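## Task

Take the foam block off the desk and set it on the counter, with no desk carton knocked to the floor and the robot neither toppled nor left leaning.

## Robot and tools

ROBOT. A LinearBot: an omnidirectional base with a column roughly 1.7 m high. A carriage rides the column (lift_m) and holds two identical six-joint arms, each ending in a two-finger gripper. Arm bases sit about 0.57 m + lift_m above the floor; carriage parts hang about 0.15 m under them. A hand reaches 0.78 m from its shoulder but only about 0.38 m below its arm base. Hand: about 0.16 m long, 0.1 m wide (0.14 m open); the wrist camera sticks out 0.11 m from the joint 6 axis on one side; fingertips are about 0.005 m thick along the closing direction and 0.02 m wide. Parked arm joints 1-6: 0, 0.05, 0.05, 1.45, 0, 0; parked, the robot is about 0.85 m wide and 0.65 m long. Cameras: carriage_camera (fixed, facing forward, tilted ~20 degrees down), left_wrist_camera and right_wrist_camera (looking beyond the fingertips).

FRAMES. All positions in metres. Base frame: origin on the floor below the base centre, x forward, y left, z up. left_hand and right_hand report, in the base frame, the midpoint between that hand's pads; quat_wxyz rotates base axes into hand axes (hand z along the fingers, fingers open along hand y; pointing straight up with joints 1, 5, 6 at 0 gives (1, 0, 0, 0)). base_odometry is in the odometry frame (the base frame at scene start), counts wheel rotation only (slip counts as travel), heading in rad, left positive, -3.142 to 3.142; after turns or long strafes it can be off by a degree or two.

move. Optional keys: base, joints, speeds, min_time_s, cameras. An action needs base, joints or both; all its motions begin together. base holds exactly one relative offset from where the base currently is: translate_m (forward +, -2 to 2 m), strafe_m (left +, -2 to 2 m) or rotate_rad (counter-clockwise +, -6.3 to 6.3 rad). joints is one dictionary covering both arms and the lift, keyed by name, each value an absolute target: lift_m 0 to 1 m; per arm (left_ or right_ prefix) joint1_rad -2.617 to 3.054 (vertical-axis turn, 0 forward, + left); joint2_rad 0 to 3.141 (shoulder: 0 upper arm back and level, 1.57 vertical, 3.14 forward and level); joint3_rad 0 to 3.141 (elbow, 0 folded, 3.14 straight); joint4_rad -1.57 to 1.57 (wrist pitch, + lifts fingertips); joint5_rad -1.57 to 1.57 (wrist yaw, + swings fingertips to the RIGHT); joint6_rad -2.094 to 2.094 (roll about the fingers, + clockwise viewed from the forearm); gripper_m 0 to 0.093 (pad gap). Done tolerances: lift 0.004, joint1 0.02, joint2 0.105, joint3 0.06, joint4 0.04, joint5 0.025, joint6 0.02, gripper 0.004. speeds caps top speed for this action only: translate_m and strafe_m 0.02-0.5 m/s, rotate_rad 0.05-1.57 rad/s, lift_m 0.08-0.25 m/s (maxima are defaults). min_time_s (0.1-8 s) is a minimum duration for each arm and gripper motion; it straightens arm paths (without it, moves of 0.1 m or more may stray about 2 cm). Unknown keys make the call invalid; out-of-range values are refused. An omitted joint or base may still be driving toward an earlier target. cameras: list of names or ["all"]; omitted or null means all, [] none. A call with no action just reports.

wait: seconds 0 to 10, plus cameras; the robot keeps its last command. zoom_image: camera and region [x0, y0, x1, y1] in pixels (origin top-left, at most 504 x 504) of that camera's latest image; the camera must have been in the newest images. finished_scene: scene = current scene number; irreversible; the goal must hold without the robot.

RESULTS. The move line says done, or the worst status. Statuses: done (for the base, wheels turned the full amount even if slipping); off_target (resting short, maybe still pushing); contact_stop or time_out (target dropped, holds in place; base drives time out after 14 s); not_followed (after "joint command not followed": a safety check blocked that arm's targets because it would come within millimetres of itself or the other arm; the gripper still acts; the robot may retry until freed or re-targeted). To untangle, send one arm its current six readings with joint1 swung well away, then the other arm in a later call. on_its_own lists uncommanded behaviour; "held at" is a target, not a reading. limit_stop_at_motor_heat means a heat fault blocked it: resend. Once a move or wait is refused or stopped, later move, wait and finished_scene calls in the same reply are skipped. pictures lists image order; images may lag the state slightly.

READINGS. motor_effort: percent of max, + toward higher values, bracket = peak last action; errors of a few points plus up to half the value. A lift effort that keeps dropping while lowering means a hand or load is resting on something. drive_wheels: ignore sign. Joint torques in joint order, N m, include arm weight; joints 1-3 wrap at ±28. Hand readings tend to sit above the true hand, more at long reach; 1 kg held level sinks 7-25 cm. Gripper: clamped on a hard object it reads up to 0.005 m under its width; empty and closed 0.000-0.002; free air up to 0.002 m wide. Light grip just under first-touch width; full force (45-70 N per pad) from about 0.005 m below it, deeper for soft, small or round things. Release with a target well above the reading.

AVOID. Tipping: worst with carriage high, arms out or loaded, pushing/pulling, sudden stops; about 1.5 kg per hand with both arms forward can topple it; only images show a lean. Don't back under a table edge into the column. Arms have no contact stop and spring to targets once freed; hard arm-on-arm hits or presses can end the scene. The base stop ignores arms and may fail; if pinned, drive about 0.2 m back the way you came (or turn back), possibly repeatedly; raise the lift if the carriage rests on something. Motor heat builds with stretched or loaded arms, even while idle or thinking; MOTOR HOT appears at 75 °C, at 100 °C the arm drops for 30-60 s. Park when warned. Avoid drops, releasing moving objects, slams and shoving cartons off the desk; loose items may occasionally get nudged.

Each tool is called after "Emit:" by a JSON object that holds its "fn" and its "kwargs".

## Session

Emit:
{"fn": "move", "kwargs": {"cameras": ["carriage_camera"]}}

Scene clock: 0.00 s.
Joint torques (N m): no reading
base_odometry: x=+0.000 y=+0.000 heading=+0.000
base_status: not commanded
joint_positions: lift_m=+0.300 left_joint1_rad=-0.005 left_joint2_rad=+0.047 left_joint3_rad=+0.038 left_joint4_rad=+1.447 left_joint5_rad=-0.039 left_joint6_rad=-0.008 left_gripper_m=+0.09396 right_joint1_rad=+0.004 right_joint2_rad=+0.041 right_joint3_rad=+0.059 right_joint4_rad=+1.486 right_joint5_rad=-0.003 right_joint6_rad=+0.011 right_gripper_m=+0.09396
joint_status: not commanded
motor_effort: lift_m=+30 drive_wheels=+0
left_hand: x=+0.2672 y=+0.3155 z=+1.2819 quat_wxyz=(+0.998, -0.020, +0.066, -0.006) (m; base frame)
right_hand: x=+0.2492 y=-0.3084 z=+1.2886 quat_wxyz=(+0.999, -0.001, +0.033, +0.008) (m; base frame)
pictures: carriage_camera
Images, in order (width x height): carriage_camera 504x504.

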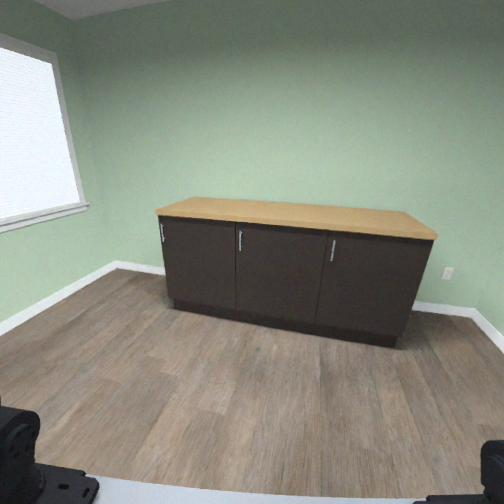

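Emit:
{"fn": "move", "kwargs": {"base": {"rotate_rad": 2.5}, "joints": {"lift_m": 0.8}, "cameras": ["carriage_camera"]}}

Scene clock: 10.23 s.
Joint torques (N m): left_arm=[0.73 4.22 6 -0.21 -0.09 -0.04] | right_arm=[-0.05 4.48 6.97 -0.29 0.01 -0.12]
move: done
base_odometry: x=+0.000 y=+0.000 heading=+2.499
base_status: done
joint_positions: lift_m=+0.800 left_joint1_rad=-0.005 left_joint2_rad=+0.047 left_joint3_rad=+0.038 left_joint4_rad=+1.446 left_joint5_rad=-0.039 left_joint6_rad=-0.008 left_gripper_m=+0.09398 right_joint1_rad=+0.004 right_joint2_rad=+0.041 right_joint3_rad=+0.059 right_joint4_rad=+1.486 right_joint5_rad=-0.003 right_joint6_rad=+0.011 right_gripper_m=+0.09398
joint_status: all done
motor_effort: lift_m=+31(38) drive_wheels=+5(19)
left_hand: x=+0.2674 y=+0.3155 z=+1.7818 quat_wxyz=(+0.998, -0.020, +0.067, -0.006) (m; base frame)
right_hand: x=+0.2492 y=-0.3084 z=+1.7885 quat_wxyz=(+0.999, -0.001, +0.033, +0.008) (m; base frame)
pictures: carriage_camera
Images, in order (width x height): carriage_camera 504x504.

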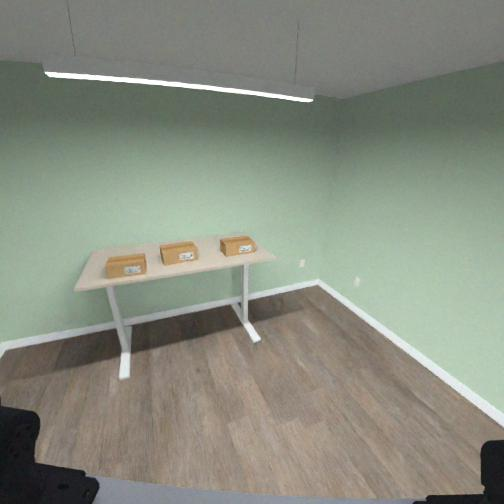

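Emit:
{"fn": "zoom_image", "kwargs": {"camera": "carriage_camera", "region": [60, 210, 290, 390]}}

Scaled by 2.191 from the camera's 504x504 image, which has a finer 720x720 frame.

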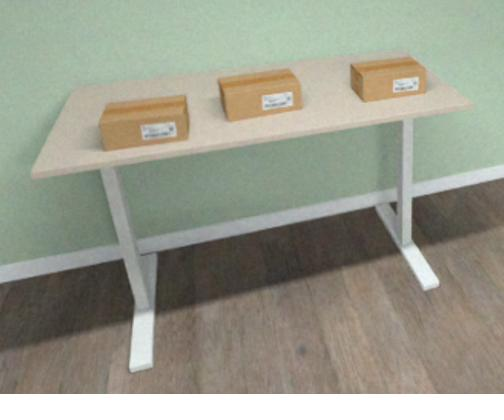

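Emit:
{"fn": "move", "kwargs": {"base": {"rotate_rad": 0.42}, "joints": {"lift_m": 1.0}, "cameras": ["carriage_camera"]}}

Emit:
{"fn": "zoom_image", "kwargs": {"camera": "carriage_camera", "region": [140, 240, 380, 400]}}

Scene clock: 38.57 s.
Joint torques (N m): left_arm=[0.69 4.23 6.04 -0.21 -0.09 -0.05] | right_arm=[-0.06 4.52 6.95 -0.3 0 -0.11]
move: done
base_odometry: x=+0.000 y=+0.000 heading=+2.919
base_status: done
joint_positions: lift_m=+0.997 left_joint1_rad=-0.005 left_joint2_rad=+0.047 left_joint3_rad=+0.038 left_joint4_rad=+1.446 left_joint5_rad=-0.039 left_joint6_rad=-0.008 left_gripper_m=+0.09398 right_joint1_rad=+0.004 right_joint2_rad=+0.041 right_joint3_rad=+0.059 right_joint4_rad=+1.486 right_joint5_rad=-0.003 right_joint6_rad=+0.011 right_gripper_m=+0.09398
joint_status: all done
joint sent to its limit — lift_m, upper limit.
motor_effort: lift_m=+31(38) drive_wheels=+5(13)
left_hand: x=+0.2675 y=+0.3155 z=+1.9788 quat_wxyz=(+0.998, -0.020, +0.067, -0.006) (m; base frame)
right_hand: x=+0.2492 y=-0.3084 z=+1.9856 quat_wxyz=(+0.999, -0.001, +0.033, +0.008) (m; base frame)
pictures: carriage_camera
Images, in order (width x height): carriage_camera 504x504.

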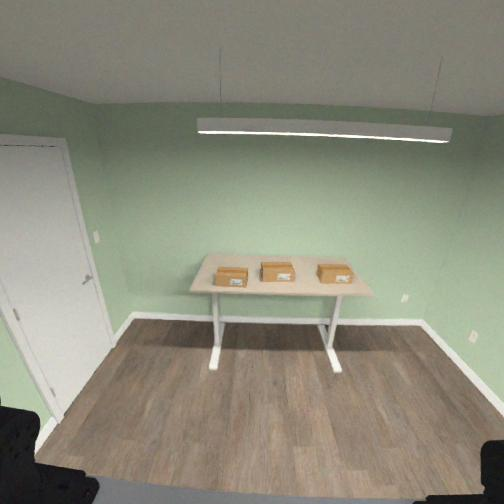

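Scaled by 2.100 from the camera's 504x504 image, which has a finer 720x720 frame.

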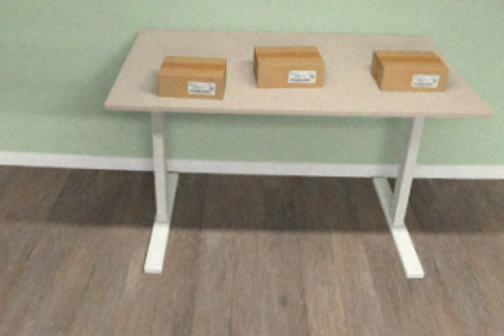

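Emit:
{"fn": "move", "kwargs": {"base": {"translate_m": 0.9}, "speeds": {"translate_m": 0.35}, "cameras": ["carriage_camera"]}}

Emit:
{"fn": "zoom_image", "kwargs": {"camera": "carriage_camera", "region": [120, 240, 440, 460]}}

Scene clock: 49.37 s.
Joint torques (N m): left_arm=[0.65 4.18 6.12 -0.24 -0.09 -0.05] | right_arm=[-0.03 4.46 6.97 -0.3 0 -0.12]
move: done
base_odometry: x=-0.878 y=+0.197 heading=+2.920
base_status: done
joint_positions: lift_m=+0.997 left_joint1_rad=-0.005 left_joint2_rad=+0.047 left_joint3_rad=+0.038 left_joint4_rad=+1.446 left_joint5_rad=-0.039 left_joint6_rad=-0.008 left_gripper_m=+0.09398 right_joint1_rad=+0.004 right_joint2_rad=+0.041 right_joint3_rad=+0.059 right_joint4_rad=+1.486 right_joint5_rad=-0.003 right_joint6_rad=+0.011 right_gripper_m=+0.09398
joint_status: not commanded
motor_effort: lift_m=+31(31) drive_wheels=-11(22)
left_hand: x=+0.2675 y=+0.3155 z=+1.9788 quat_wxyz=(+0.998, -0.020, +0.067, -0.006) (m; base frame)
right_hand: x=+0.2492 y=-0.3084 z=+1.9856 quat_wxyz=(+0.999, -0.001, +0.033, +0.008) (m; base frame)
pictures: carriage_camera
Images, in order (width x height): carriage_camera 504x504.

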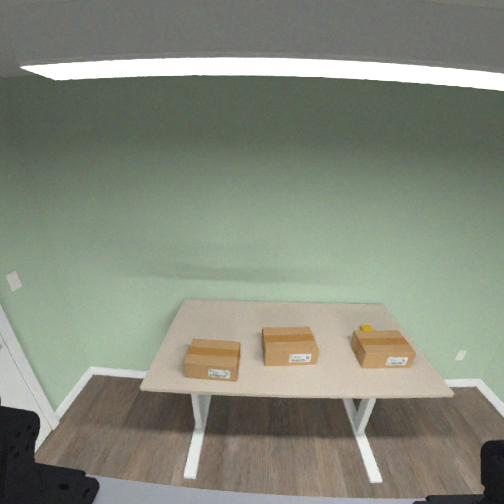

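Scaled by 1.575 from the camera's 504x504 image, which has a finer 720x720 frame.

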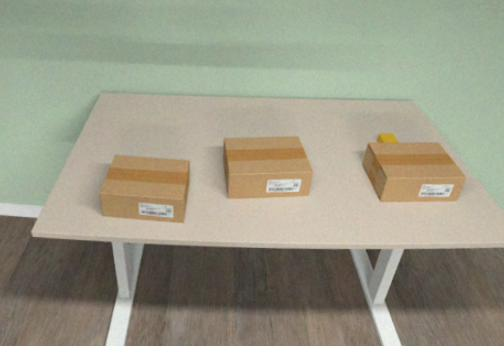

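Emit:
{"fn": "move", "kwargs": {"base": {"rotate_rad": -0.037}, "cameras": []}}

Emit:
{"fn": "move", "kwargs": {"base": {"strafe_m": -0.31}, "speeds": {"strafe_m": 0.25}, "cameras": ["carriage_camera"]}}

Scene clock: 88.73 s.
Joint torques (N m): left_arm=[0.61 4.25 5.98 -0.22 -0.08 -0.06] | right_arm=[-0.02 4.46 6.98 -0.3 0.01 -0.11]
move: done
base_odometry: x=-0.878 y=+0.197 heading=+2.884
base_status: done
joint_positions: lift_m=+0.997 left_joint1_rad=-0.005 left_joint2_rad=+0.047 left_joint3_rad=+0.038 left_joint4_rad=+1.447 left_joint5_rad=-0.039 left_joint6_rad=-0.008 left_gripper_m=+0.09398 right_joint1_rad=+0.004 right_joint2_rad=+0.041 right_joint3_rad=+0.059 right_joint4_rad=+1.485 right_joint5_rad=-0.003 right_joint6_rad=+0.011 right_gripper_m=+0.09398
joint_status: not commanded
motor_effort: lift_m=+31(31) drive_wheels=-10(14)
left_hand: x=+0.2672 y=+0.3156 z=+1.9789 quat_wxyz=(+0.998, -0.020, +0.066, -0.006) (m; base frame)
right_hand: x=+0.2493 y=-0.3084 z=+1.9856 quat_wxyz=(+0.999, -0.001, +0.034, +0.008) (m; base frame)
pictures: none
No camera images: "cameras" was empty.

Scene clock: 91.50 s.
Joint torques (N m): left_arm=[0.75 4.23 6.01 -0.23 -0.09 -0.05] | right_arm=[-0.03 4.52 6.99 -0.29 0 -0.13]
move: done
base_odometry: x=-0.800 y=+0.497 heading=+2.885
base_status: done
joint_positions: lift_m=+0.997 left_joint1_rad=-0.005 left_joint2_rad=+0.047 left_joint3_rad=+0.038 left_joint4_rad=+1.447 left_joint5_rad=-0.039 left_joint6_rad=-0.008 left_gripper_m=+0.09398 right_joint1_rad=+0.004 right_joint2_rad=+0.041 right_joint3_rad=+0.059 right_joint4_rad=+1.485 right_joint5_rad=-0.003 right_joint6_rad=+0.011 right_gripper_m=+0.09398
joint_status: not commanded
motor_effort: lift_m=+31(31) drive_wheels=-5(14)
left_hand: x=+0.2671 y=+0.3156 z=+1.9789 quat_wxyz=(+0.998, -0.020, +0.066, -0.005) (m; base frame)
right_hand: x=+0.2493 y=-0.3084 z=+1.9856 quat_wxyz=(+0.999, -0.001, +0.034, +0.008) (m; base frame)
pictures: carriage_camera
Images, in order (width x height): carriage_camera 504x504.

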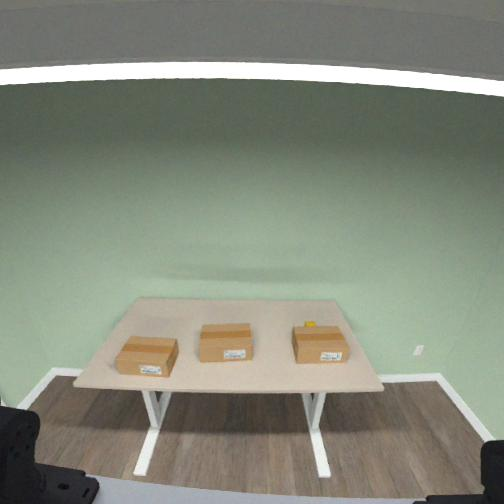

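Emit:
{"fn": "move", "kwargs": {"base": {"translate_m": 0.5}, "speeds": {"translate_m": 0.2}, "joints": {"right_joint1_rad": 0.0}, "cameras": ["carriage_camera"]}}

Scene clock: 101.07 s.
Joint torques (N m): left_arm=[0.62 4.12 5.81 -0.23 -0.08 -0.04] | right_arm=[-0.42 4.51 7.01 -0.3 0 -0.12]
move: done
base_odometry: x=-1.283 y=+0.625 heading=+2.884
base_status: done
joint_positions: lift_m=+0.997 left_joint1_rad=-0.005 left_joint2_rad=+0.047 left_joint3_rad=+0.038 left_joint4_rad=+1.448 left_joint5_rad=-0.039 left_joint6_rad=-0.008 left_gripper_m=+0.09398 right_joint1_rad=+0.004 right_joint2_rad=+0.041 right_joint3_rad=+0.059 right_joint4_rad=+1.485 right_joint5_rad=-0.003 right_joint6_rad=+0.011 right_gripper_m=+0.09398
joint_status: all done
motor_effort: lift_m=+31(31) drive_wheels=+4(12)
left_hand: x=+0.2669 y=+0.3156 z=+1.9789 quat_wxyz=(+0.998, -0.020, +0.066, -0.005) (m; base frame)
right_hand: x=+0.2493 y=-0.3084 z=+1.9856 quat_wxyz=(+0.999, -0.001, +0.034, +0.008) (m; base frame)
pictures: carriage_camera
Images, in order (width x height): carriage_camera 504x504.

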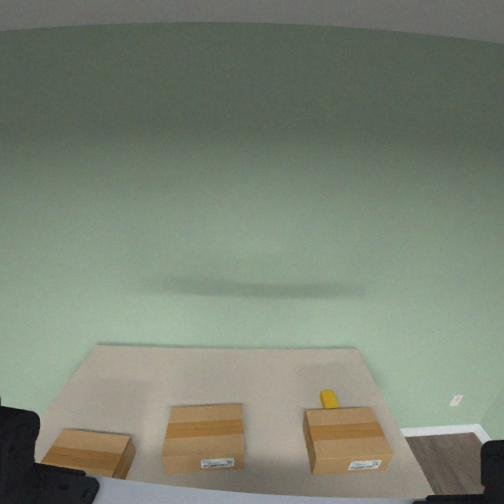

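Emit:
{"fn": "zoom_image", "kwargs": {"camera": "carriage_camera", "region": [280, 360, 440, 500]}}

Scaled by 3.150 from the camera's 504x504 image, which has a finer 720x720 frame.

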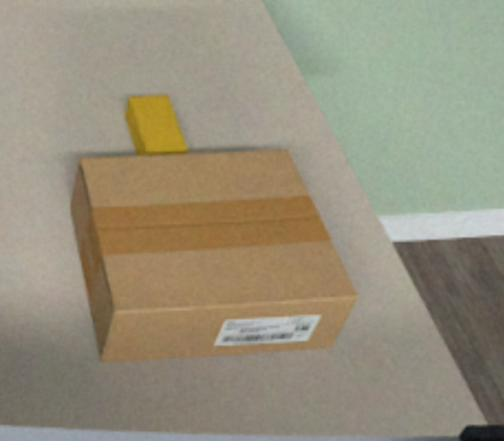

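Emit:
{"fn": "move", "kwargs": {"joints": {"right_joint1_rad": 0.0, "right_joint2_rad": 2.72, "right_joint3_rad": 1.66, "right_joint4_rad": -0.515, "right_joint5_rad": 0, "right_joint6_rad": 0}, "min_time_s": 3, "cameras": ["carriage_camera", "right_wrist_camera"]}}

Scene clock: 122.80 s.
Joint torques (N m): left_arm=[0.55 4.23 6.02 -0.23 -0.09 -0.04] | right_arm=[-0.43 -12.68 6.95 0.17 0.05 -0.22]
move: done
base_odometry: x=-1.283 y=+0.625 heading=+2.884
base_status: not commanded
joint_positions: lift_m=+0.997 left_joint1_rad=-0.005 left_joint2_rad=+0.047 left_joint3_rad=+0.038 left_joint4_rad=+1.448 left_joint5_rad=-0.039 left_joint6_rad=-0.008 left_gripper_m=+0.09398 right_joint1_rad=+0.004 right_joint2_rad=+2.716 right_joint3_rad=+1.641 right_joint4_rad=-0.495 right_joint5_rad=-0.003 right_joint6_rad=+0.011 right_gripper_m=+0.09398
joint_status: all done
motor_effort: lift_m=+31(31) drive_wheels=-6(9)
left_hand: x=+0.2669 y=+0.3156 z=+1.9789 quat_wxyz=(+0.998, -0.020, +0.066, -0.005) (m; base frame)
right_hand: x=+0.6630 y=-0.3066 z=+1.3413 quat_wxyz=(+0.001, +0.003, +1.000, +0.001) (m; base frame)
pictures: carriage_camera, right_wrist_camera
Images, in order (width x height): carriage_camera 504x504, right_wrist_camera 504x504.

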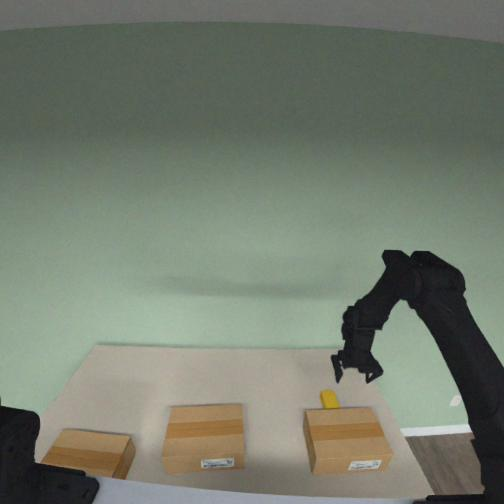

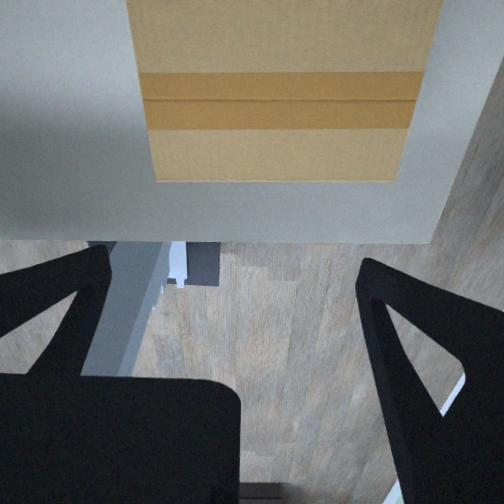

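Emit:
{"fn": "move", "kwargs": {"base": {"translate_m": 0.12}, "speeds": {"translate_m": 0.12}, "cameras": ["carriage_camera", "right_wrist_camera"]}}

Scene clock: 160.77 s.
Joint torques (N m): left_arm=[0.59 4.23 6.13 -0.21 -0.08 -0.03] | right_arm=[-0.42 -12.67 6.74 0.24 0.04 -0.23]
move: done
base_odometry: x=-1.399 y=+0.656 heading=+2.883
base_status: done
joint_positions: lift_m=+0.997 left_joint1_rad=-0.005 left_joint2_rad=+0.047 left_joint3_rad=+0.038 left_joint4_rad=+1.448 left_joint5_rad=-0.039 left_joint6_rad=-0.008 left_gripper_m=+0.09398 right_joint1_rad=+0.004 right_joint2_rad=+2.716 right_joint3_rad=+1.643 right_joint4_rad=-0.503 right_joint5_rad=-0.003 right_joint6_rad=+0.011 right_gripper_m=+0.09398
joint_status: not commanded
motor_effort: lift_m=+31(31) drive_wheels=-8(14)
left_hand: x=+0.2669 y=+0.3156 z=+1.9789 quat_wxyz=(+0.998, -0.020, +0.066, -0.005) (m; base frame)
right_hand: x=+0.6618 y=-0.3066 z=+1.3417 quat_wxyz=(-0.002, +0.003, +1.000, +0.001) (m; base frame)
pictures: carriage_camera, right_wrist_camera
Images, in order (width x height): carriage_camera 504x504, right_wrist_camera 504x504.

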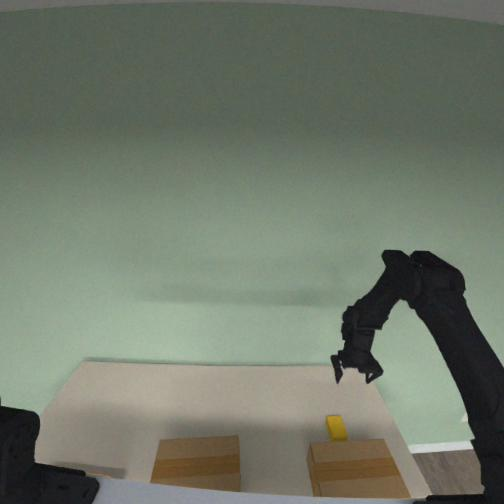

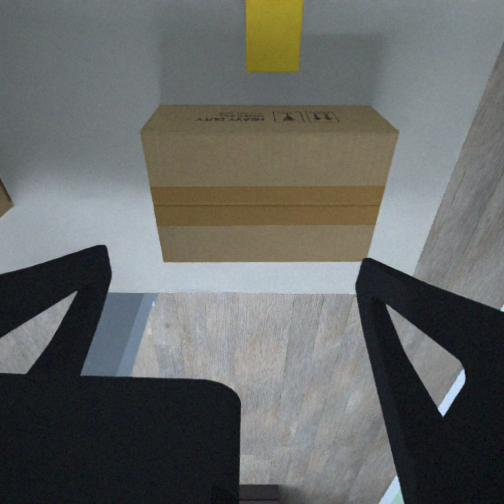

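Emit:
{"fn": "move", "kwargs": {"base": {"translate_m": 0.05}, "speeds": {"translate_m": 0.1}, "joints": {"lift_m": 0.83, "right_joint1_rad": -0.04}, "cameras": ["carriage_camera", "right_wrist_camera"]}}

Scene clock: 191.47 s.
Joint torques (N m): left_arm=[0.58 4.16 6.01 -0.24 -0.08 -0.05] | right_arm=[0.1 -13.63 6.42 0.23 0.03 -0.22]
move: done
base_odometry: x=-1.447 y=+0.669 heading=+2.882
base_status: done
joint_positions: lift_m=+0.830 left_joint1_rad=-0.005 left_joint2_rad=+0.047 left_joint3_rad=+0.038 left_joint4_rad=+1.448 left_joint5_rad=-0.040 left_joint6_rad=-0.008 left_gripper_m=+0.09398 right_joint1_rad=-0.042 right_joint2_rad=+2.725 right_joint3_rad=+1.646 right_joint4_rad=-0.507 right_joint5_rad=-0.002 right_joint6_rad=+0.011 right_gripper_m=+0.09398
joint_status: all done
motor_effort: lift_m=+28(29) drive_wheels=-7(12)
left_hand: x=+0.2668 y=+0.3157 z=+1.8121 quat_wxyz=(+0.998, -0.020, +0.066, -0.005) (m; base frame)
right_hand: x=+0.6586 y=-0.3263 z=+1.1713 quat_wxyz=(-0.008, +0.026, +1.000, +0.001) (m; base frame)
pictures: carriage_camera, right_wrist_camera
Images, in order (width x height): carriage_camera 504x504, right_wrist_camera 504x504.

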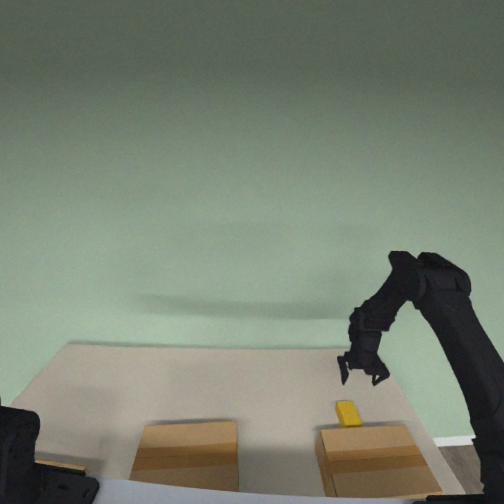

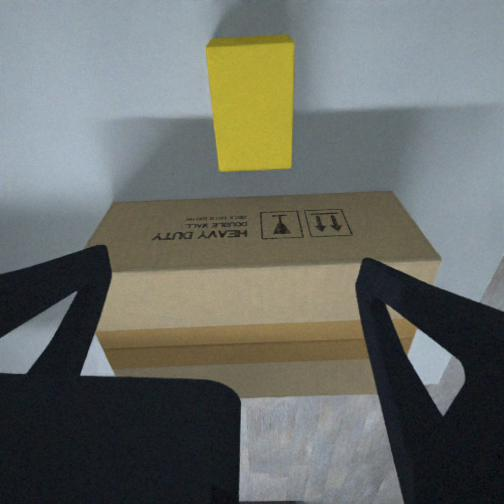

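Emit:
{"fn": "move", "kwargs": {"joints": {"lift_m": 0.7, "right_joint1_rad": -0.055, "right_joint6_rad": -0.045}, "cameras": ["right_wrist_camera"]}}

Emit:
{"fn": "zoom_image", "kwargs": {"camera": "right_wrist_camera", "region": [100, 40, 400, 340]}}

Scene clock: 213.37 s.
Joint torques (N m): left_arm=[0.66 4.26 6 -0.22 -0.09 -0.04] | right_arm=[-0.72 -13.76 6.12 0.26 0.04 -0.26]
move: done
base_odometry: x=-1.447 y=+0.669 heading=+2.883
base_status: not commanded
joint_positions: lift_m=+0.700 left_joint1_rad=-0.005 left_joint2_rad=+0.047 left_joint3_rad=+0.038 left_joint4_rad=+1.448 left_joint5_rad=-0.040 left_joint6_rad=-0.008 left_gripper_m=+0.09398 right_joint1_rad=-0.047 right_joint2_rad=+2.727 right_joint3_rad=+1.649 right_joint4_rad=-0.508 right_joint5_rad=-0.002 right_joint6_rad=-0.032 right_gripper_m=+0.09398
joint_status: all done
motor_effort: lift_m=+27(28) drive_wheels=-7(8)
left_hand: x=+0.2669 y=+0.3157 z=+1.6821 quat_wxyz=(+0.998, -0.020, +0.066, -0.005) (m; base frame)
right_hand: x=+0.6589 y=-0.3286 z=+1.0412 quat_wxyz=(-0.008, +0.007, +1.000, +0.002) (m; base frame)
pictures: right_wrist_camera
Images, in order (width x height): right_wrist_camera 504x504.

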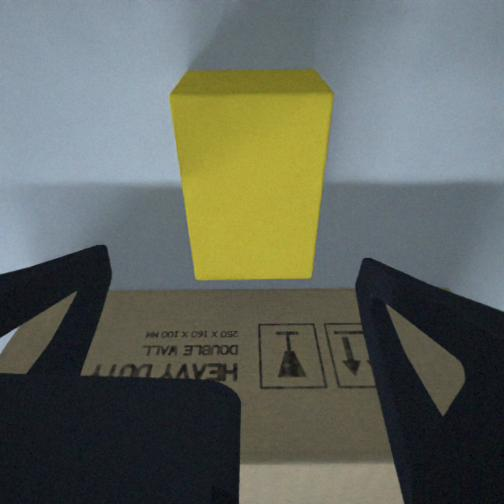

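Scaled by 1.680 from the camera's 504x504 image, which has a finer 720x720 frame.

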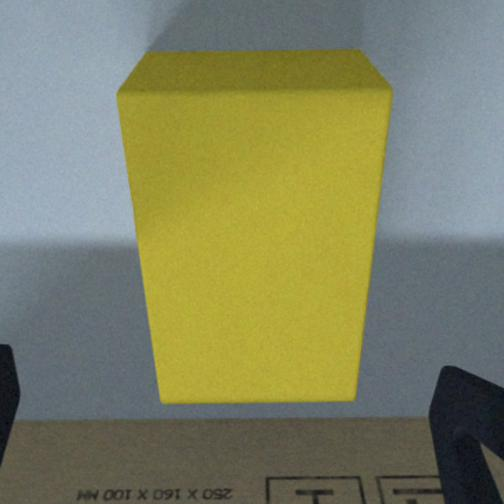

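Emit:
{"fn": "move", "kwargs": {"joints": {"lift_m": 0.662, "right_joint1_rad": -0.075, "right_joint3_rad": 1.72, "right_joint4_rad": -0.575}, "min_time_s": 1.5, "cameras": ["right_wrist_camera", "carriage_camera"]}}

Emit:
{"fn": "zoom_image", "kwargs": {"camera": "carriage_camera", "region": [280, 300, 480, 500]}}

Scene clock: 231.47 s.
Joint torques (N m): left_arm=[0.59 4.27 6.01 -0.25 -0.08 -0.04] | right_arm=[-0.79 -14.32 7.25 0.11 0.04 -0.25]
move: done
base_odometry: x=-1.447 y=+0.669 heading=+2.883
base_status: not commanded
joint_positions: lift_m=+0.662 left_joint1_rad=-0.005 left_joint2_rad=+0.047 left_joint3_rad=+0.038 left_joint4_rad=+1.448 left_joint5_rad=-0.040 left_joint6_rad=-0.008 left_gripper_m=+0.09398 right_joint1_rad=-0.066 right_joint2_rad=+2.730 right_joint3_rad=+1.700 right_joint4_rad=-0.555 right_joint5_rad=-0.002 right_joint6_rad=-0.033 right_gripper_m=+0.09398
joint_status: all done
motor_effort: lift_m=+28(28) drive_wheels=+3(9)
left_hand: x=+0.2669 y=+0.3157 z=+1.6441 quat_wxyz=(+0.998, -0.020, +0.066, -0.005) (m; base frame)
right_hand: x=+0.6680 y=-0.3376 z=+1.0109 quat_wxyz=(-0.007, +0.017, +1.000, +0.002) (m; base frame)
pictures: carriage_camera, right_wrist_camera
Images, in order (width x height): carriage_camera 504x504, right_wrist_camera 504x504.

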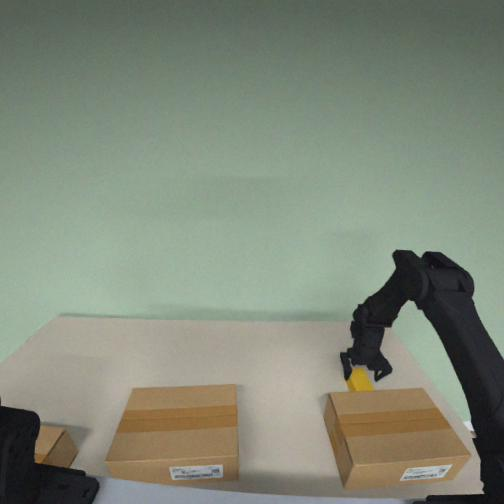

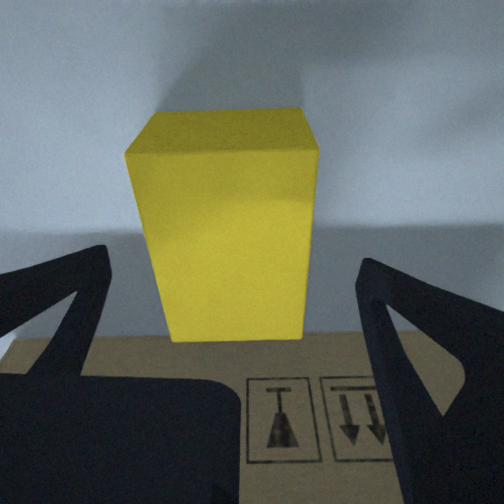

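Scaled by 2.520 from the camera's 504x504 image, which has a finer 720x720 frame.

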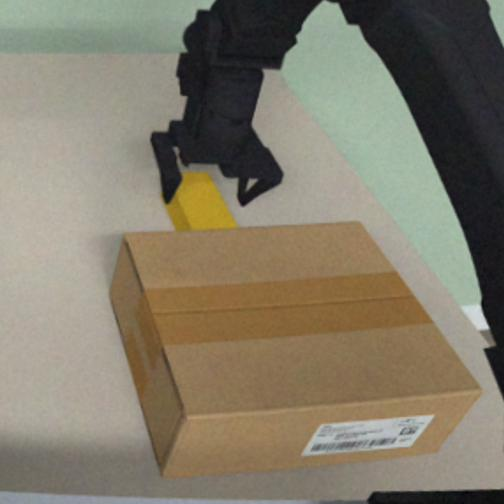

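Emit:
{"fn": "move", "kwargs": {"joints": {"lift_m": 0.648, "right_joint6_rad": -0.075}, "speeds": {"lift_m": 0.08}, "cameras": ["right_wrist_camera", "carriage_camera"]}}

Emit:
{"fn": "zoom_image", "kwargs": {"camera": "carriage_camera", "region": [300, 320, 440, 460]}}

Scene clock: 243.40 s.
Joint torques (N m): left_arm=[0.61 4.25 6.06 -0.23 -0.1 -0.05] | right_arm=[-0.8 -14.34 6.67 0.19 0.04 -0.25]
move: done
base_odometry: x=-1.447 y=+0.669 heading=+2.883
base_status: not commanded
joint_positions: lift_m=+0.648 left_joint1_rad=-0.005 left_joint2_rad=+0.047 left_joint3_rad=+0.038 left_joint4_rad=+1.448 left_joint5_rad=-0.040 left_joint6_rad=-0.008 left_gripper_m=+0.09398 right_joint1_rad=-0.066 right_joint2_rad=+2.730 right_joint3_rad=+1.706 right_joint4_rad=-0.561 right_joint5_rad=-0.002 right_joint6_rad=-0.061 right_gripper_m=+0.09398
joint_status: all done
motor_effort: lift_m=+28(29) drive_wheels=+5(8)
left_hand: x=+0.2669 y=+0.3157 z=+1.6301 quat_wxyz=(+0.998, -0.020, +0.066, -0.005) (m; base frame)
right_hand: x=+0.6689 y=-0.3376 z=+0.9980 quat_wxyz=(-0.007, +0.003, +1.000, +0.002) (m; base frame)
pictures: carriage_camera, right_wrist_camera
Images, in order (width x height): carriage_camera 504x504, right_wrist_camera 504x504.

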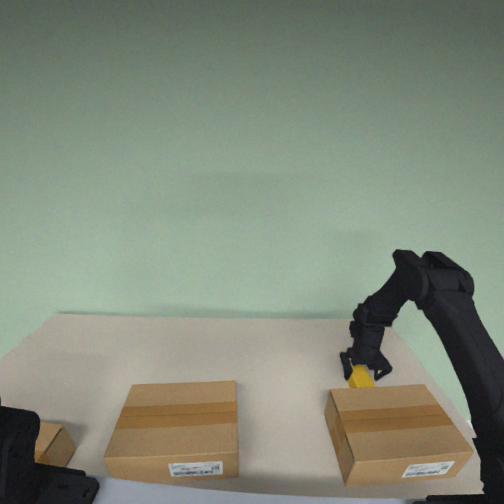

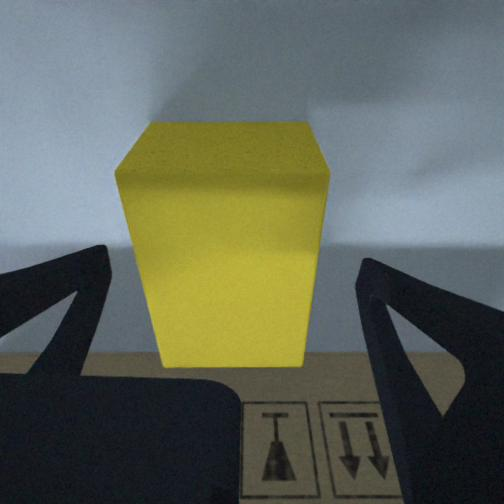

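Scaled by 3.600 from the camera's 504x504 image, which has a finer 720x720 frame.

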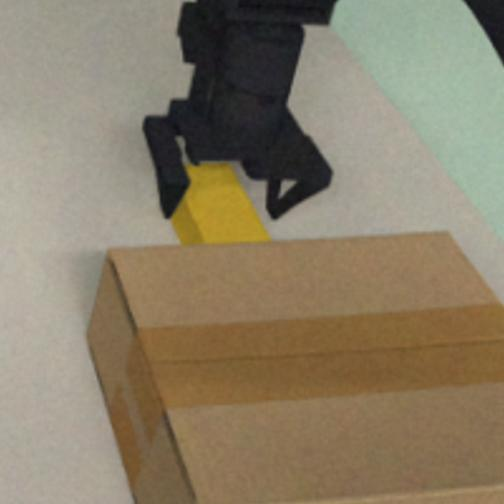

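Emit:
{"fn": "move", "kwargs": {"joints": {"right_gripper_m": 0.042}, "min_time_s": 1.5, "cameras": ["right_wrist_camera"]}}

Scene clock: 250.67 s.
Joint torques (N m): left_arm=[0.59 4.25 5.97 -0.24 -0.1 -0.05] | right_arm=[-0.77 -14.34 6.69 0.17 0.05 -0.24]
move: off_target
base_odometry: x=-1.447 y=+0.669 heading=+2.883
base_status: not commanded
joint_positions: lift_m=+0.648 left_joint1_rad=-0.005 left_joint2_rad=+0.047 left_joint3_rad=+0.038 left_joint4_rad=+1.448 left_joint5_rad=-0.040 left_joint6_rad=-0.008 left_gripper_m=+0.09398 right_joint1_rad=-0.066 right_joint2_rad=+2.730 right_joint3_rad=+1.706 right_joint4_rad=-0.561 right_joint5_rad=-0.002 right_joint6_rad=-0.063 right_gripper_m=+0.05556
joint_status: right_gripper_m off_target (ended at +0.05558, target +0.04200)
motor_effort: lift_m=+28(28) drive_wheels=+3(6)
left_hand: x=+0.2669 y=+0.3157 z=+1.6301 quat_wxyz=(+0.998, -0.020, +0.066, -0.005) (m; base frame)
right_hand: x=+0.6689 y=-0.3376 z=+0.9980 quat_wxyz=(-0.007, +0.002, +1.000, +0.002) (m; base frame)
pictures: right_wrist_camera
Images, in order (width x height): right_wrist_camera 504x504.

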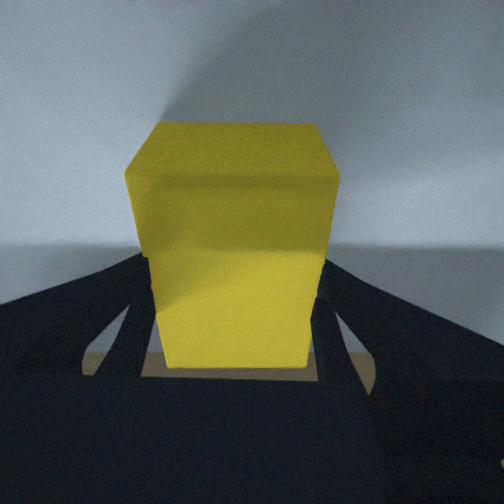

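Emit:
{"fn": "move", "kwargs": {"joints": {"lift_m": 0.82}, "speeds": {"lift_m": 0.2}, "cameras": ["right_wrist_camera"]}}

Emit:
{"fn": "move", "kwargs": {"base": {"translate_m": -0.6}, "speeds": {"translate_m": 0.25}, "joints": {"right_joint2_rad": 1.6, "right_joint3_rad": 0.9, "right_joint4_rad": -0.87}, "min_time_s": 2.5, "cameras": ["right_wrist_camera", "carriage_camera"]}}

Scene clock: 274.13 s.
Joint torques (N m): left_arm=[0.58 4.25 6.06 -0.23 -0.08 -0.04] | right_arm=[-0.75 -14.52 6.41 0.2 0.03 -0.24]
move: done
base_odometry: x=-1.447 y=+0.669 heading=+2.883
base_status: not commanded
joint_positions: lift_m=+0.820 left_joint1_rad=-0.005 left_joint2_rad=+0.047 left_joint3_rad=+0.038 left_joint4_rad=+1.448 left_joint5_rad=-0.040 left_joint6_rad=-0.008 left_gripper_m=+0.09398 right_joint1_rad=-0.066 right_joint2_rad=+2.731 right_joint3_rad=+1.708 right_joint4_rad=-0.565 right_joint5_rad=-0.002 right_joint6_rad=-0.063 right_gripper_m=+0.05555
joint_status: all done
motor_effort: lift_m=+31(38) drive_wheels=+4(10)
left_hand: x=+0.2669 y=+0.3157 z=+1.8018 quat_wxyz=(+0.998, -0.020, +0.066, -0.005) (m; base frame)
right_hand: x=+0.6685 y=-0.3376 z=+1.1695 quat_wxyz=(-0.008, +0.002, +1.000, +0.002) (m; base frame)
pictures: right_wrist_camera
Images, in order (width x height): right_wrist_camera 504x504.

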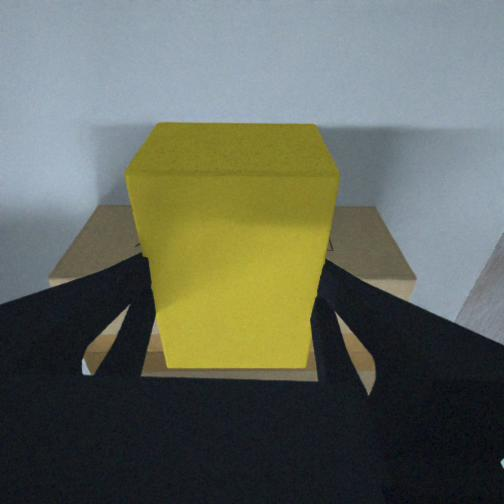

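Scene clock: 277.93 s.
Joint torques (N m): left_arm=[0.62 4.22 6.04 -0.23 -0.08 -0.05] | right_arm=[-0.79 -8.39 6.17 0.24 0.03 -0.24]
move: done
base_odometry: x=-0.867 y=+0.515 heading=+2.883
base_status: done
joint_positions: lift_m=+0.820 left_joint1_rad=-0.005 left_joint2_rad=+0.047 left_joint3_rad=+0.038 left_joint4_rad=+1.446 left_joint5_rad=-0.040 left_joint6_rad=-0.008 left_gripper_m=+0.09398 right_joint1_rad=-0.066 right_joint2_rad=+1.621 right_joint3_rad=+0.903 right_joint4_rad=-0.858 right_joint5_rad=-0.002 right_joint6_rad=-0.063 right_gripper_m=+0.05555
joint_status: all done
motor_effort: lift_m=+31(31) drive_wheels=-1(15)
left_hand: x=+0.2673 y=+0.3157 z=+1.8018 quat_wxyz=(+0.998, -0.020, +0.067, -0.005) (m; base frame)
right_hand: x=+0.4883 y=-0.3256 z=+1.3897 quat_wxyz=(-0.002, +0.002, +1.000, +0.001) (m; base frame)
pictures: carriage_camera, right_wrist_camera
Images, in order (width x height): carriage_camera 504x504, right_wrist_camera 504x504.

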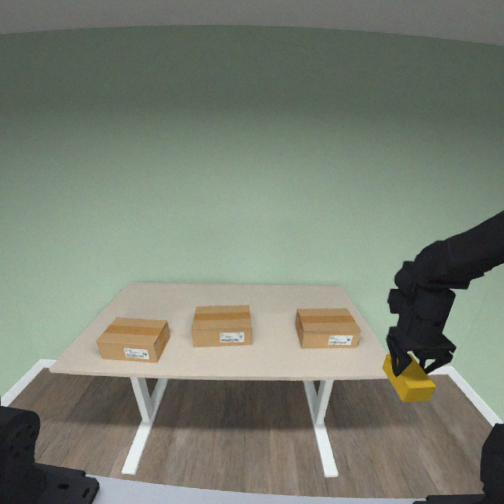

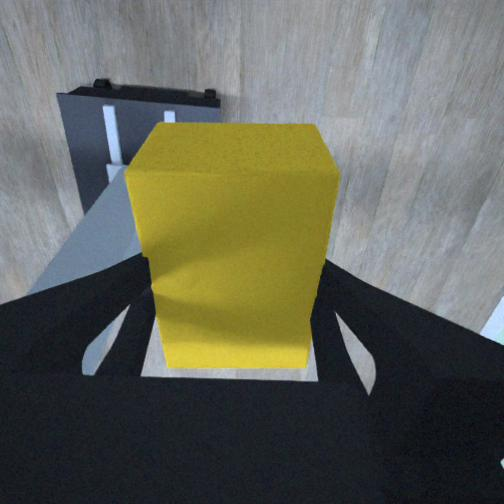

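Emit:
{"fn": "move", "kwargs": {"base": {"rotate_rad": -3.065}, "speeds": {"rotate_rad": 1.0}, "joints": {"lift_m": 0.7}, "cameras": ["carriage_camera"]}}

Emit:
{"fn": "move", "kwargs": {"base": {"translate_m": 1.4}, "speeds": {"translate_m": 0.4}, "cameras": ["carriage_camera"]}}

Scene clock: 286.43 s.
Joint torques (N m): left_arm=[0.62 4.19 6.01 -0.21 -0.07 -0.03] | right_arm=[-0.25 -7.8 6.5 0.25 0.03 -0.23]
move: done
base_odometry: x=-0.868 y=+0.516 heading=-0.182
base_status: done
joint_positions: lift_m=+0.700 left_joint1_rad=-0.005 left_joint2_rad=+0.047 left_joint3_rad=+0.038 left_joint4_rad=+1.446 left_joint5_rad=-0.040 left_joint6_rad=-0.008 left_gripper_m=+0.09399 right_joint1_rad=-0.073 right_joint2_rad=+1.616 right_joint3_rad=+0.901 right_joint4_rad=-0.858 right_joint5_rad=-0.002 right_joint6_rad=-0.063 right_gripper_m=+0.05555
joint_status: all done
motor_effort: lift_m=+28(28) drive_wheels=+7(16)
left_hand: x=+0.2673 y=+0.3158 z=+1.6820 quat_wxyz=(+0.998, -0.020, +0.067, -0.006) (m; base frame)
right_hand: x=+0.4877 y=-0.3272 z=+1.2705 quat_wxyz=(-0.001, +0.005, +1.000, +0.001) (m; base frame)
pictures: carriage_camera
Images, in order (width x height): carriage_camera 504x504.

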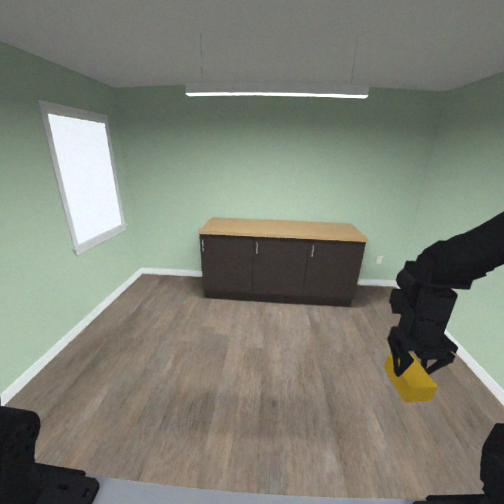

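Scene clock: 291.90 s.
Joint torques (N m): left_arm=[0.59 4.29 6.06 -0.24 -0.08 -0.04] | right_arm=[-0.27 -7.8 6.46 0.25 0.04 -0.23]
move: done
base_odometry: x=+0.509 y=+0.260 heading=-0.183
base_status: done
joint_positions: lift_m=+0.700 left_joint1_rad=-0.005 left_joint2_rad=+0.047 left_joint3_rad=+0.038 left_joint4_rad=+1.447 left_joint5_rad=-0.040 left_joint6_rad=-0.008 left_gripper_m=+0.09399 right_joint1_rad=-0.073 right_joint2_rad=+1.616 right_joint3_rad=+0.901 right_joint4_rad=-0.860 right_joint5_rad=-0.002 right_joint6_rad=-0.063 right_gripper_m=+0.05555
joint_status: not commanded
motor_effort: lift_m=+28(28) drive_wheels=-10(23)
left_hand: x=+0.2671 y=+0.3158 z=+1.6820 quat_wxyz=(+0.998, -0.020, +0.066, -0.006) (m; base frame)
right_hand: x=+0.4871 y=-0.3271 z=+1.2705 quat_wxyz=(-0.003, +0.005, +1.000, +0.001) (m; base frame)
pictures: carriage_camera
Images, in order (width x height): carriage_camera 504x504.

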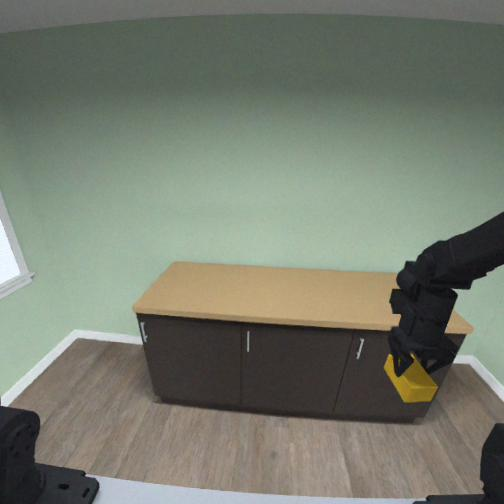

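Emit:
{"fn": "move", "kwargs": {"base": {"rotate_rad": -0.107}, "cameras": []}}

Emit:
{"fn": "move", "kwargs": {"base": {"translate_m": 0.6}, "speeds": {"translate_m": 0.25}, "cameras": ["carriage_camera", "right_wrist_camera"]}}

Scene clock: 305.50 s.
Joint torques (N m): left_arm=[0.7 4.22 6 -0.21 -0.08 -0.04] | right_arm=[-0.18 -7.82 6.42 0.28 0.02 -0.23]
move: done
base_odometry: x=+0.509 y=+0.260 heading=-0.290
base_status: done
joint_positions: lift_m=+0.700 left_joint1_rad=-0.005 left_joint2_rad=+0.047 left_joint3_rad=+0.038 left_joint4_rad=+1.447 left_joint5_rad=-0.040 left_joint6_rad=-0.008 left_gripper_m=+0.09399 right_joint1_rad=-0.074 right_joint2_rad=+1.616 right_joint3_rad=+0.901 right_joint4_rad=-0.862 right_joint5_rad=-0.002 right_joint6_rad=-0.063 right_gripper_m=+0.05555
joint_status: not commanded
motor_effort: lift_m=+28(28) drive_wheels=-6(9)
left_hand: x=+0.2671 y=+0.3158 z=+1.6820 quat_wxyz=(+0.998, -0.020, +0.066, -0.006) (m; base frame)
right_hand: x=+0.4867 y=-0.3275 z=+1.2705 quat_wxyz=(-0.003, +0.005, +1.000, +0.001) (m; base frame)
pictures: none
No camera images: "cameras" was empty.

Scene clock: 309.30 s.
Joint torques (N m): left_arm=[0.64 4.18 6 -0.23 -0.07 -0.05] | right_arm=[-0.12 -7.79 6.43 0.28 0.03 -0.24]
move: done
base_odometry: x=+1.084 y=+0.087 heading=-0.291
base_status: done
joint_positions: lift_m=+0.700 left_joint1_rad=-0.005 left_joint2_rad=+0.047 left_joint3_rad=+0.038 left_joint4_rad=+1.448 left_joint5_rad=-0.040 left_joint6_rad=-0.008 left_gripper_m=+0.09399 right_joint1_rad=-0.074 right_joint2_rad=+1.616 right_joint3_rad=+0.901 right_joint4_rad=-0.862 right_joint5_rad=-0.002 right_joint6_rad=-0.063 right_gripper_m=+0.05555
joint_status: not commanded
motor_effort: lift_m=+28(28) drive_wheels=-10(19)
left_hand: x=+0.2669 y=+0.3158 z=+1.6821 quat_wxyz=(+0.998, -0.020, +0.066, -0.006) (m; base frame)
right_hand: x=+0.4867 y=-0.3275 z=+1.2705 quat_wxyz=(-0.003, +0.005, +1.000, +0.001) (m; base frame)
pictures: carriage_camera, right_wrist_camera
Images, in order (width x height): carriage_camera 504x504, right_wrist_camera 504x504.

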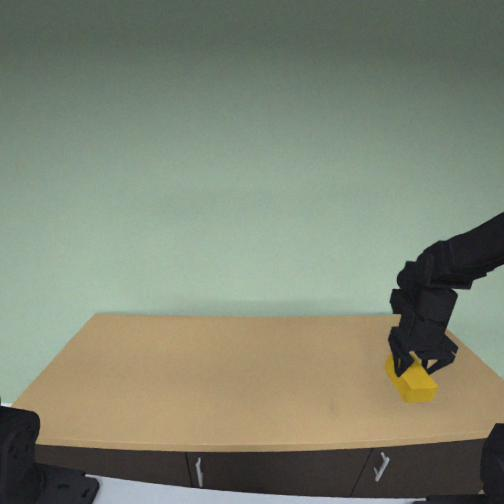

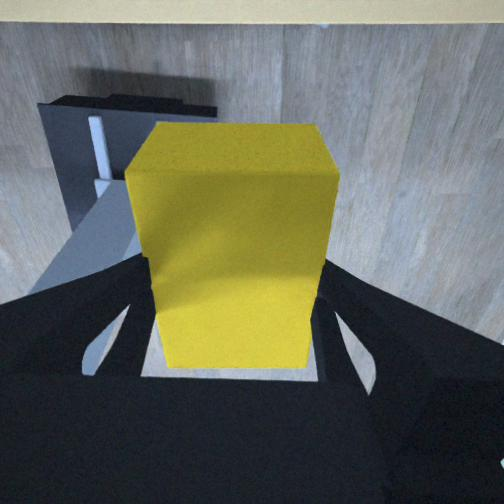

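Emit:
{"fn": "move", "kwargs": {"base": {"translate_m": 0.08}, "speeds": {"translate_m": 0.1}, "joints": {"lift_m": 0.74, "right_joint2_rad": 2.72, "right_joint3_rad": 1.7, "right_joint4_rad": -0.555}, "min_time_s": 2.5, "cameras": ["carriage_camera", "right_wrist_camera"]}}

Scene clock: 327.10 s.
Joint torques (N m): left_arm=[0.61 4.22 6.04 -0.24 -0.07 -0.05] | right_arm=[-0.12 -12.6 7.19 0.49 0.04 -0.23]
move: done
base_odometry: x=+1.160 y=+0.064 heading=-0.292
base_status: done
joint_positions: lift_m=+0.740 left_joint1_rad=-0.005 left_joint2_rad=+0.047 left_joint3_rad=+0.038 left_joint4_rad=+1.448 left_joint5_rad=-0.040 left_joint6_rad=-0.008 left_gripper_m=+0.09399 right_joint1_rad=-0.074 right_joint2_rad=+2.713 right_joint3_rad=+1.680 right_joint4_rad=-0.576 right_joint5_rad=-0.002 right_joint6_rad=-0.063 right_gripper_m=+0.05555
joint_status: all done
motor_effort: lift_m=+30(38) drive_wheels=-11(16)
left_hand: x=+0.2669 y=+0.3158 z=+1.7219 quat_wxyz=(+0.998, -0.020, +0.066, -0.006) (m; base frame)
right_hand: x=+0.6595 y=-0.3403 z=+1.0922 quat_wxyz=(-0.019, +0.005, +1.000, +0.002) (m; base frame)
pictures: carriage_camera, right_wrist_camera
Images, in order (width x height): carriage_camera 504x504, right_wrist_camera 504x504.

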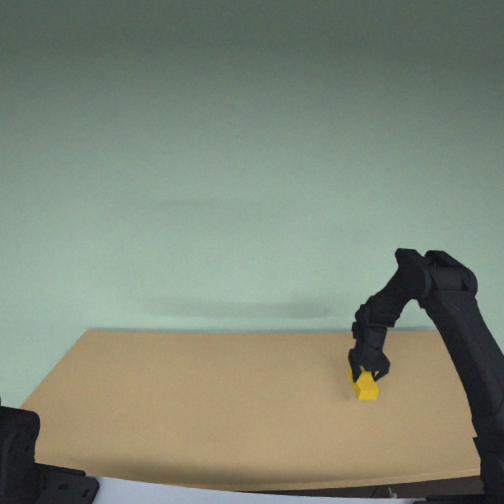

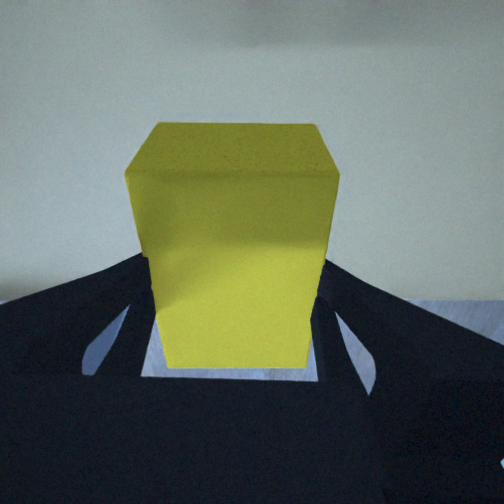

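Emit:
{"fn": "move", "kwargs": {"joints": {"lift_m": 0.65}, "speeds": {"lift_m": 0.12}, "cameras": ["right_wrist_camera"]}}

Scene clock: 334.27 s.
Joint torques (N m): left_arm=[0.61 4.19 6 -0.24 -0.08 -0.06] | right_arm=[-0.12 -13.56 6.56 0.44 0.03 -0.23]
move: done
base_odometry: x=+1.160 y=+0.064 heading=-0.292
base_status: not commanded
joint_positions: lift_m=+0.650 left_joint1_rad=-0.005 left_joint2_rad=+0.047 left_joint3_rad=+0.038 left_joint4_rad=+1.448 left_joint5_rad=-0.040 left_joint6_rad=-0.008 left_gripper_m=+0.09399 right_joint1_rad=-0.074 right_joint2_rad=+2.723 right_joint3_rad=+1.686 right_joint4_rad=-0.569 right_joint5_rad=-0.002 right_joint6_rad=-0.063 right_gripper_m=+0.05555
joint_status: all done
motor_effort: lift_m=+28(28) drive_wheels=+5(11)
left_hand: x=+0.2669 y=+0.3158 z=+1.6321 quat_wxyz=(+0.998, -0.020, +0.066, -0.006) (m; base frame)
right_hand: x=+0.6607 y=-0.3404 z=+0.9994 quat_wxyz=(-0.017, +0.005, +1.000, +0.002) (m; base frame)
pictures: right_wrist_camera
Images, in order (width x height): right_wrist_camera 504x504.

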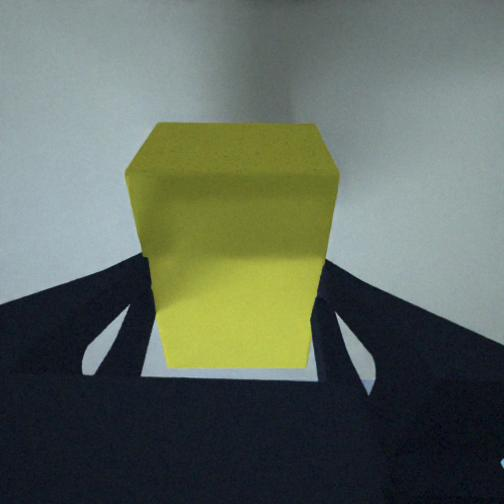

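Emit:
{"fn": "move", "kwargs": {"joints": {"lift_m": 0.622, "right_joint4_rad": -0.52}, "speeds": {"lift_m": 0.1}, "cameras": ["right_wrist_camera"]}}

Scene clock: 338.20 s.
Joint torques (N m): left_arm=[0.65 4.26 6.01 -0.22 -0.07 -0.05] | right_arm=[-0.08 -13.9 6.38 0.57 0.02 -0.24]
move: done
base_odometry: x=+1.160 y=+0.064 heading=-0.292
base_status: not commanded
joint_positions: lift_m=+0.622 left_joint1_rad=-0.005 left_joint2_rad=+0.047 left_joint3_rad=+0.038 left_joint4_rad=+1.448 left_joint5_rad=-0.040 left_joint6_rad=-0.008 left_gripper_m=+0.09399 right_joint1_rad=-0.074 right_joint2_rad=+2.726 right_joint3_rad=+1.688 right_joint4_rad=-0.540 right_joint5_rad=-0.002 right_joint6_rad=-0.063 right_gripper_m=+0.05555
joint_status: all done
motor_effort: lift_m=+28(28) drive_wheels=-8(11)
left_hand: x=+0.2669 y=+0.3158 z=+1.6041 quat_wxyz=(+0.998, -0.020, +0.066, -0.006) (m; base frame)
right_hand: x=+0.6676 y=-0.3409 z=+0.9704 quat_wxyz=(-0.003, +0.005, +1.000, +0.001) (m; base frame)
pictures: right_wrist_camera
Images, in order (width x height): right_wrist_camera 504x504.

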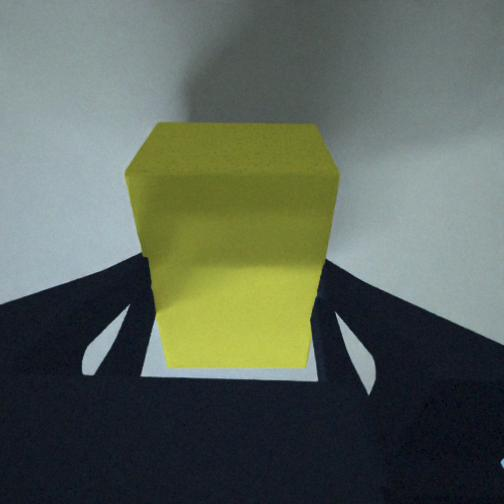

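Emit:
{"fn": "move", "kwargs": {"joints": {"lift_m": 0.61}, "speeds": {"lift_m": 0.08}, "cameras": ["right_wrist_camera"]}}

Scene clock: 341.33 s.
Joint torques (N m): left_arm=[0.61 4.19 5.97 -0.24 -0.08 -0.06] | right_arm=[-0.12 -13.96 6.35 0.53 0.03 -0.22]
move: done
base_odometry: x=+1.160 y=+0.064 heading=-0.292
base_status: not commanded
joint_positions: lift_m=+0.610 left_joint1_rad=-0.005 left_joint2_rad=+0.047 left_joint3_rad=+0.038 left_joint4_rad=+1.448 left_joint5_rad=-0.040 left_joint6_rad=-0.008 left_gripper_m=+0.09399 right_joint1_rad=-0.074 right_joint2_rad=+2.726 right_joint3_rad=+1.689 right_joint4_rad=-0.535 right_joint5_rad=-0.002 right_joint6_rad=-0.063 right_gripper_m=+0.05555
joint_status: all done
motor_effort: lift_m=+28(28) drive_wheels=-10(10)
left_hand: x=+0.2669 y=+0.3158 z=+1.5921 quat_wxyz=(+0.998, -0.020, +0.066, -0.006) (m; base frame)
right_hand: x=+0.6693 y=-0.3411 z=+0.9584 quat_wxyz=(+0.000, +0.005, +1.000, +0.001) (m; base frame)
pictures: right_wrist_camera
Images, in order (width x height): right_wrist_camera 504x504.

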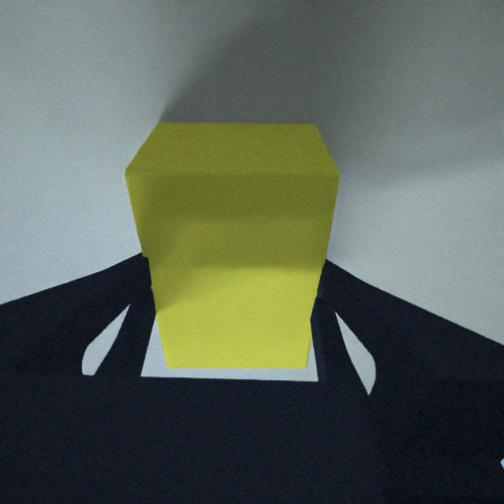

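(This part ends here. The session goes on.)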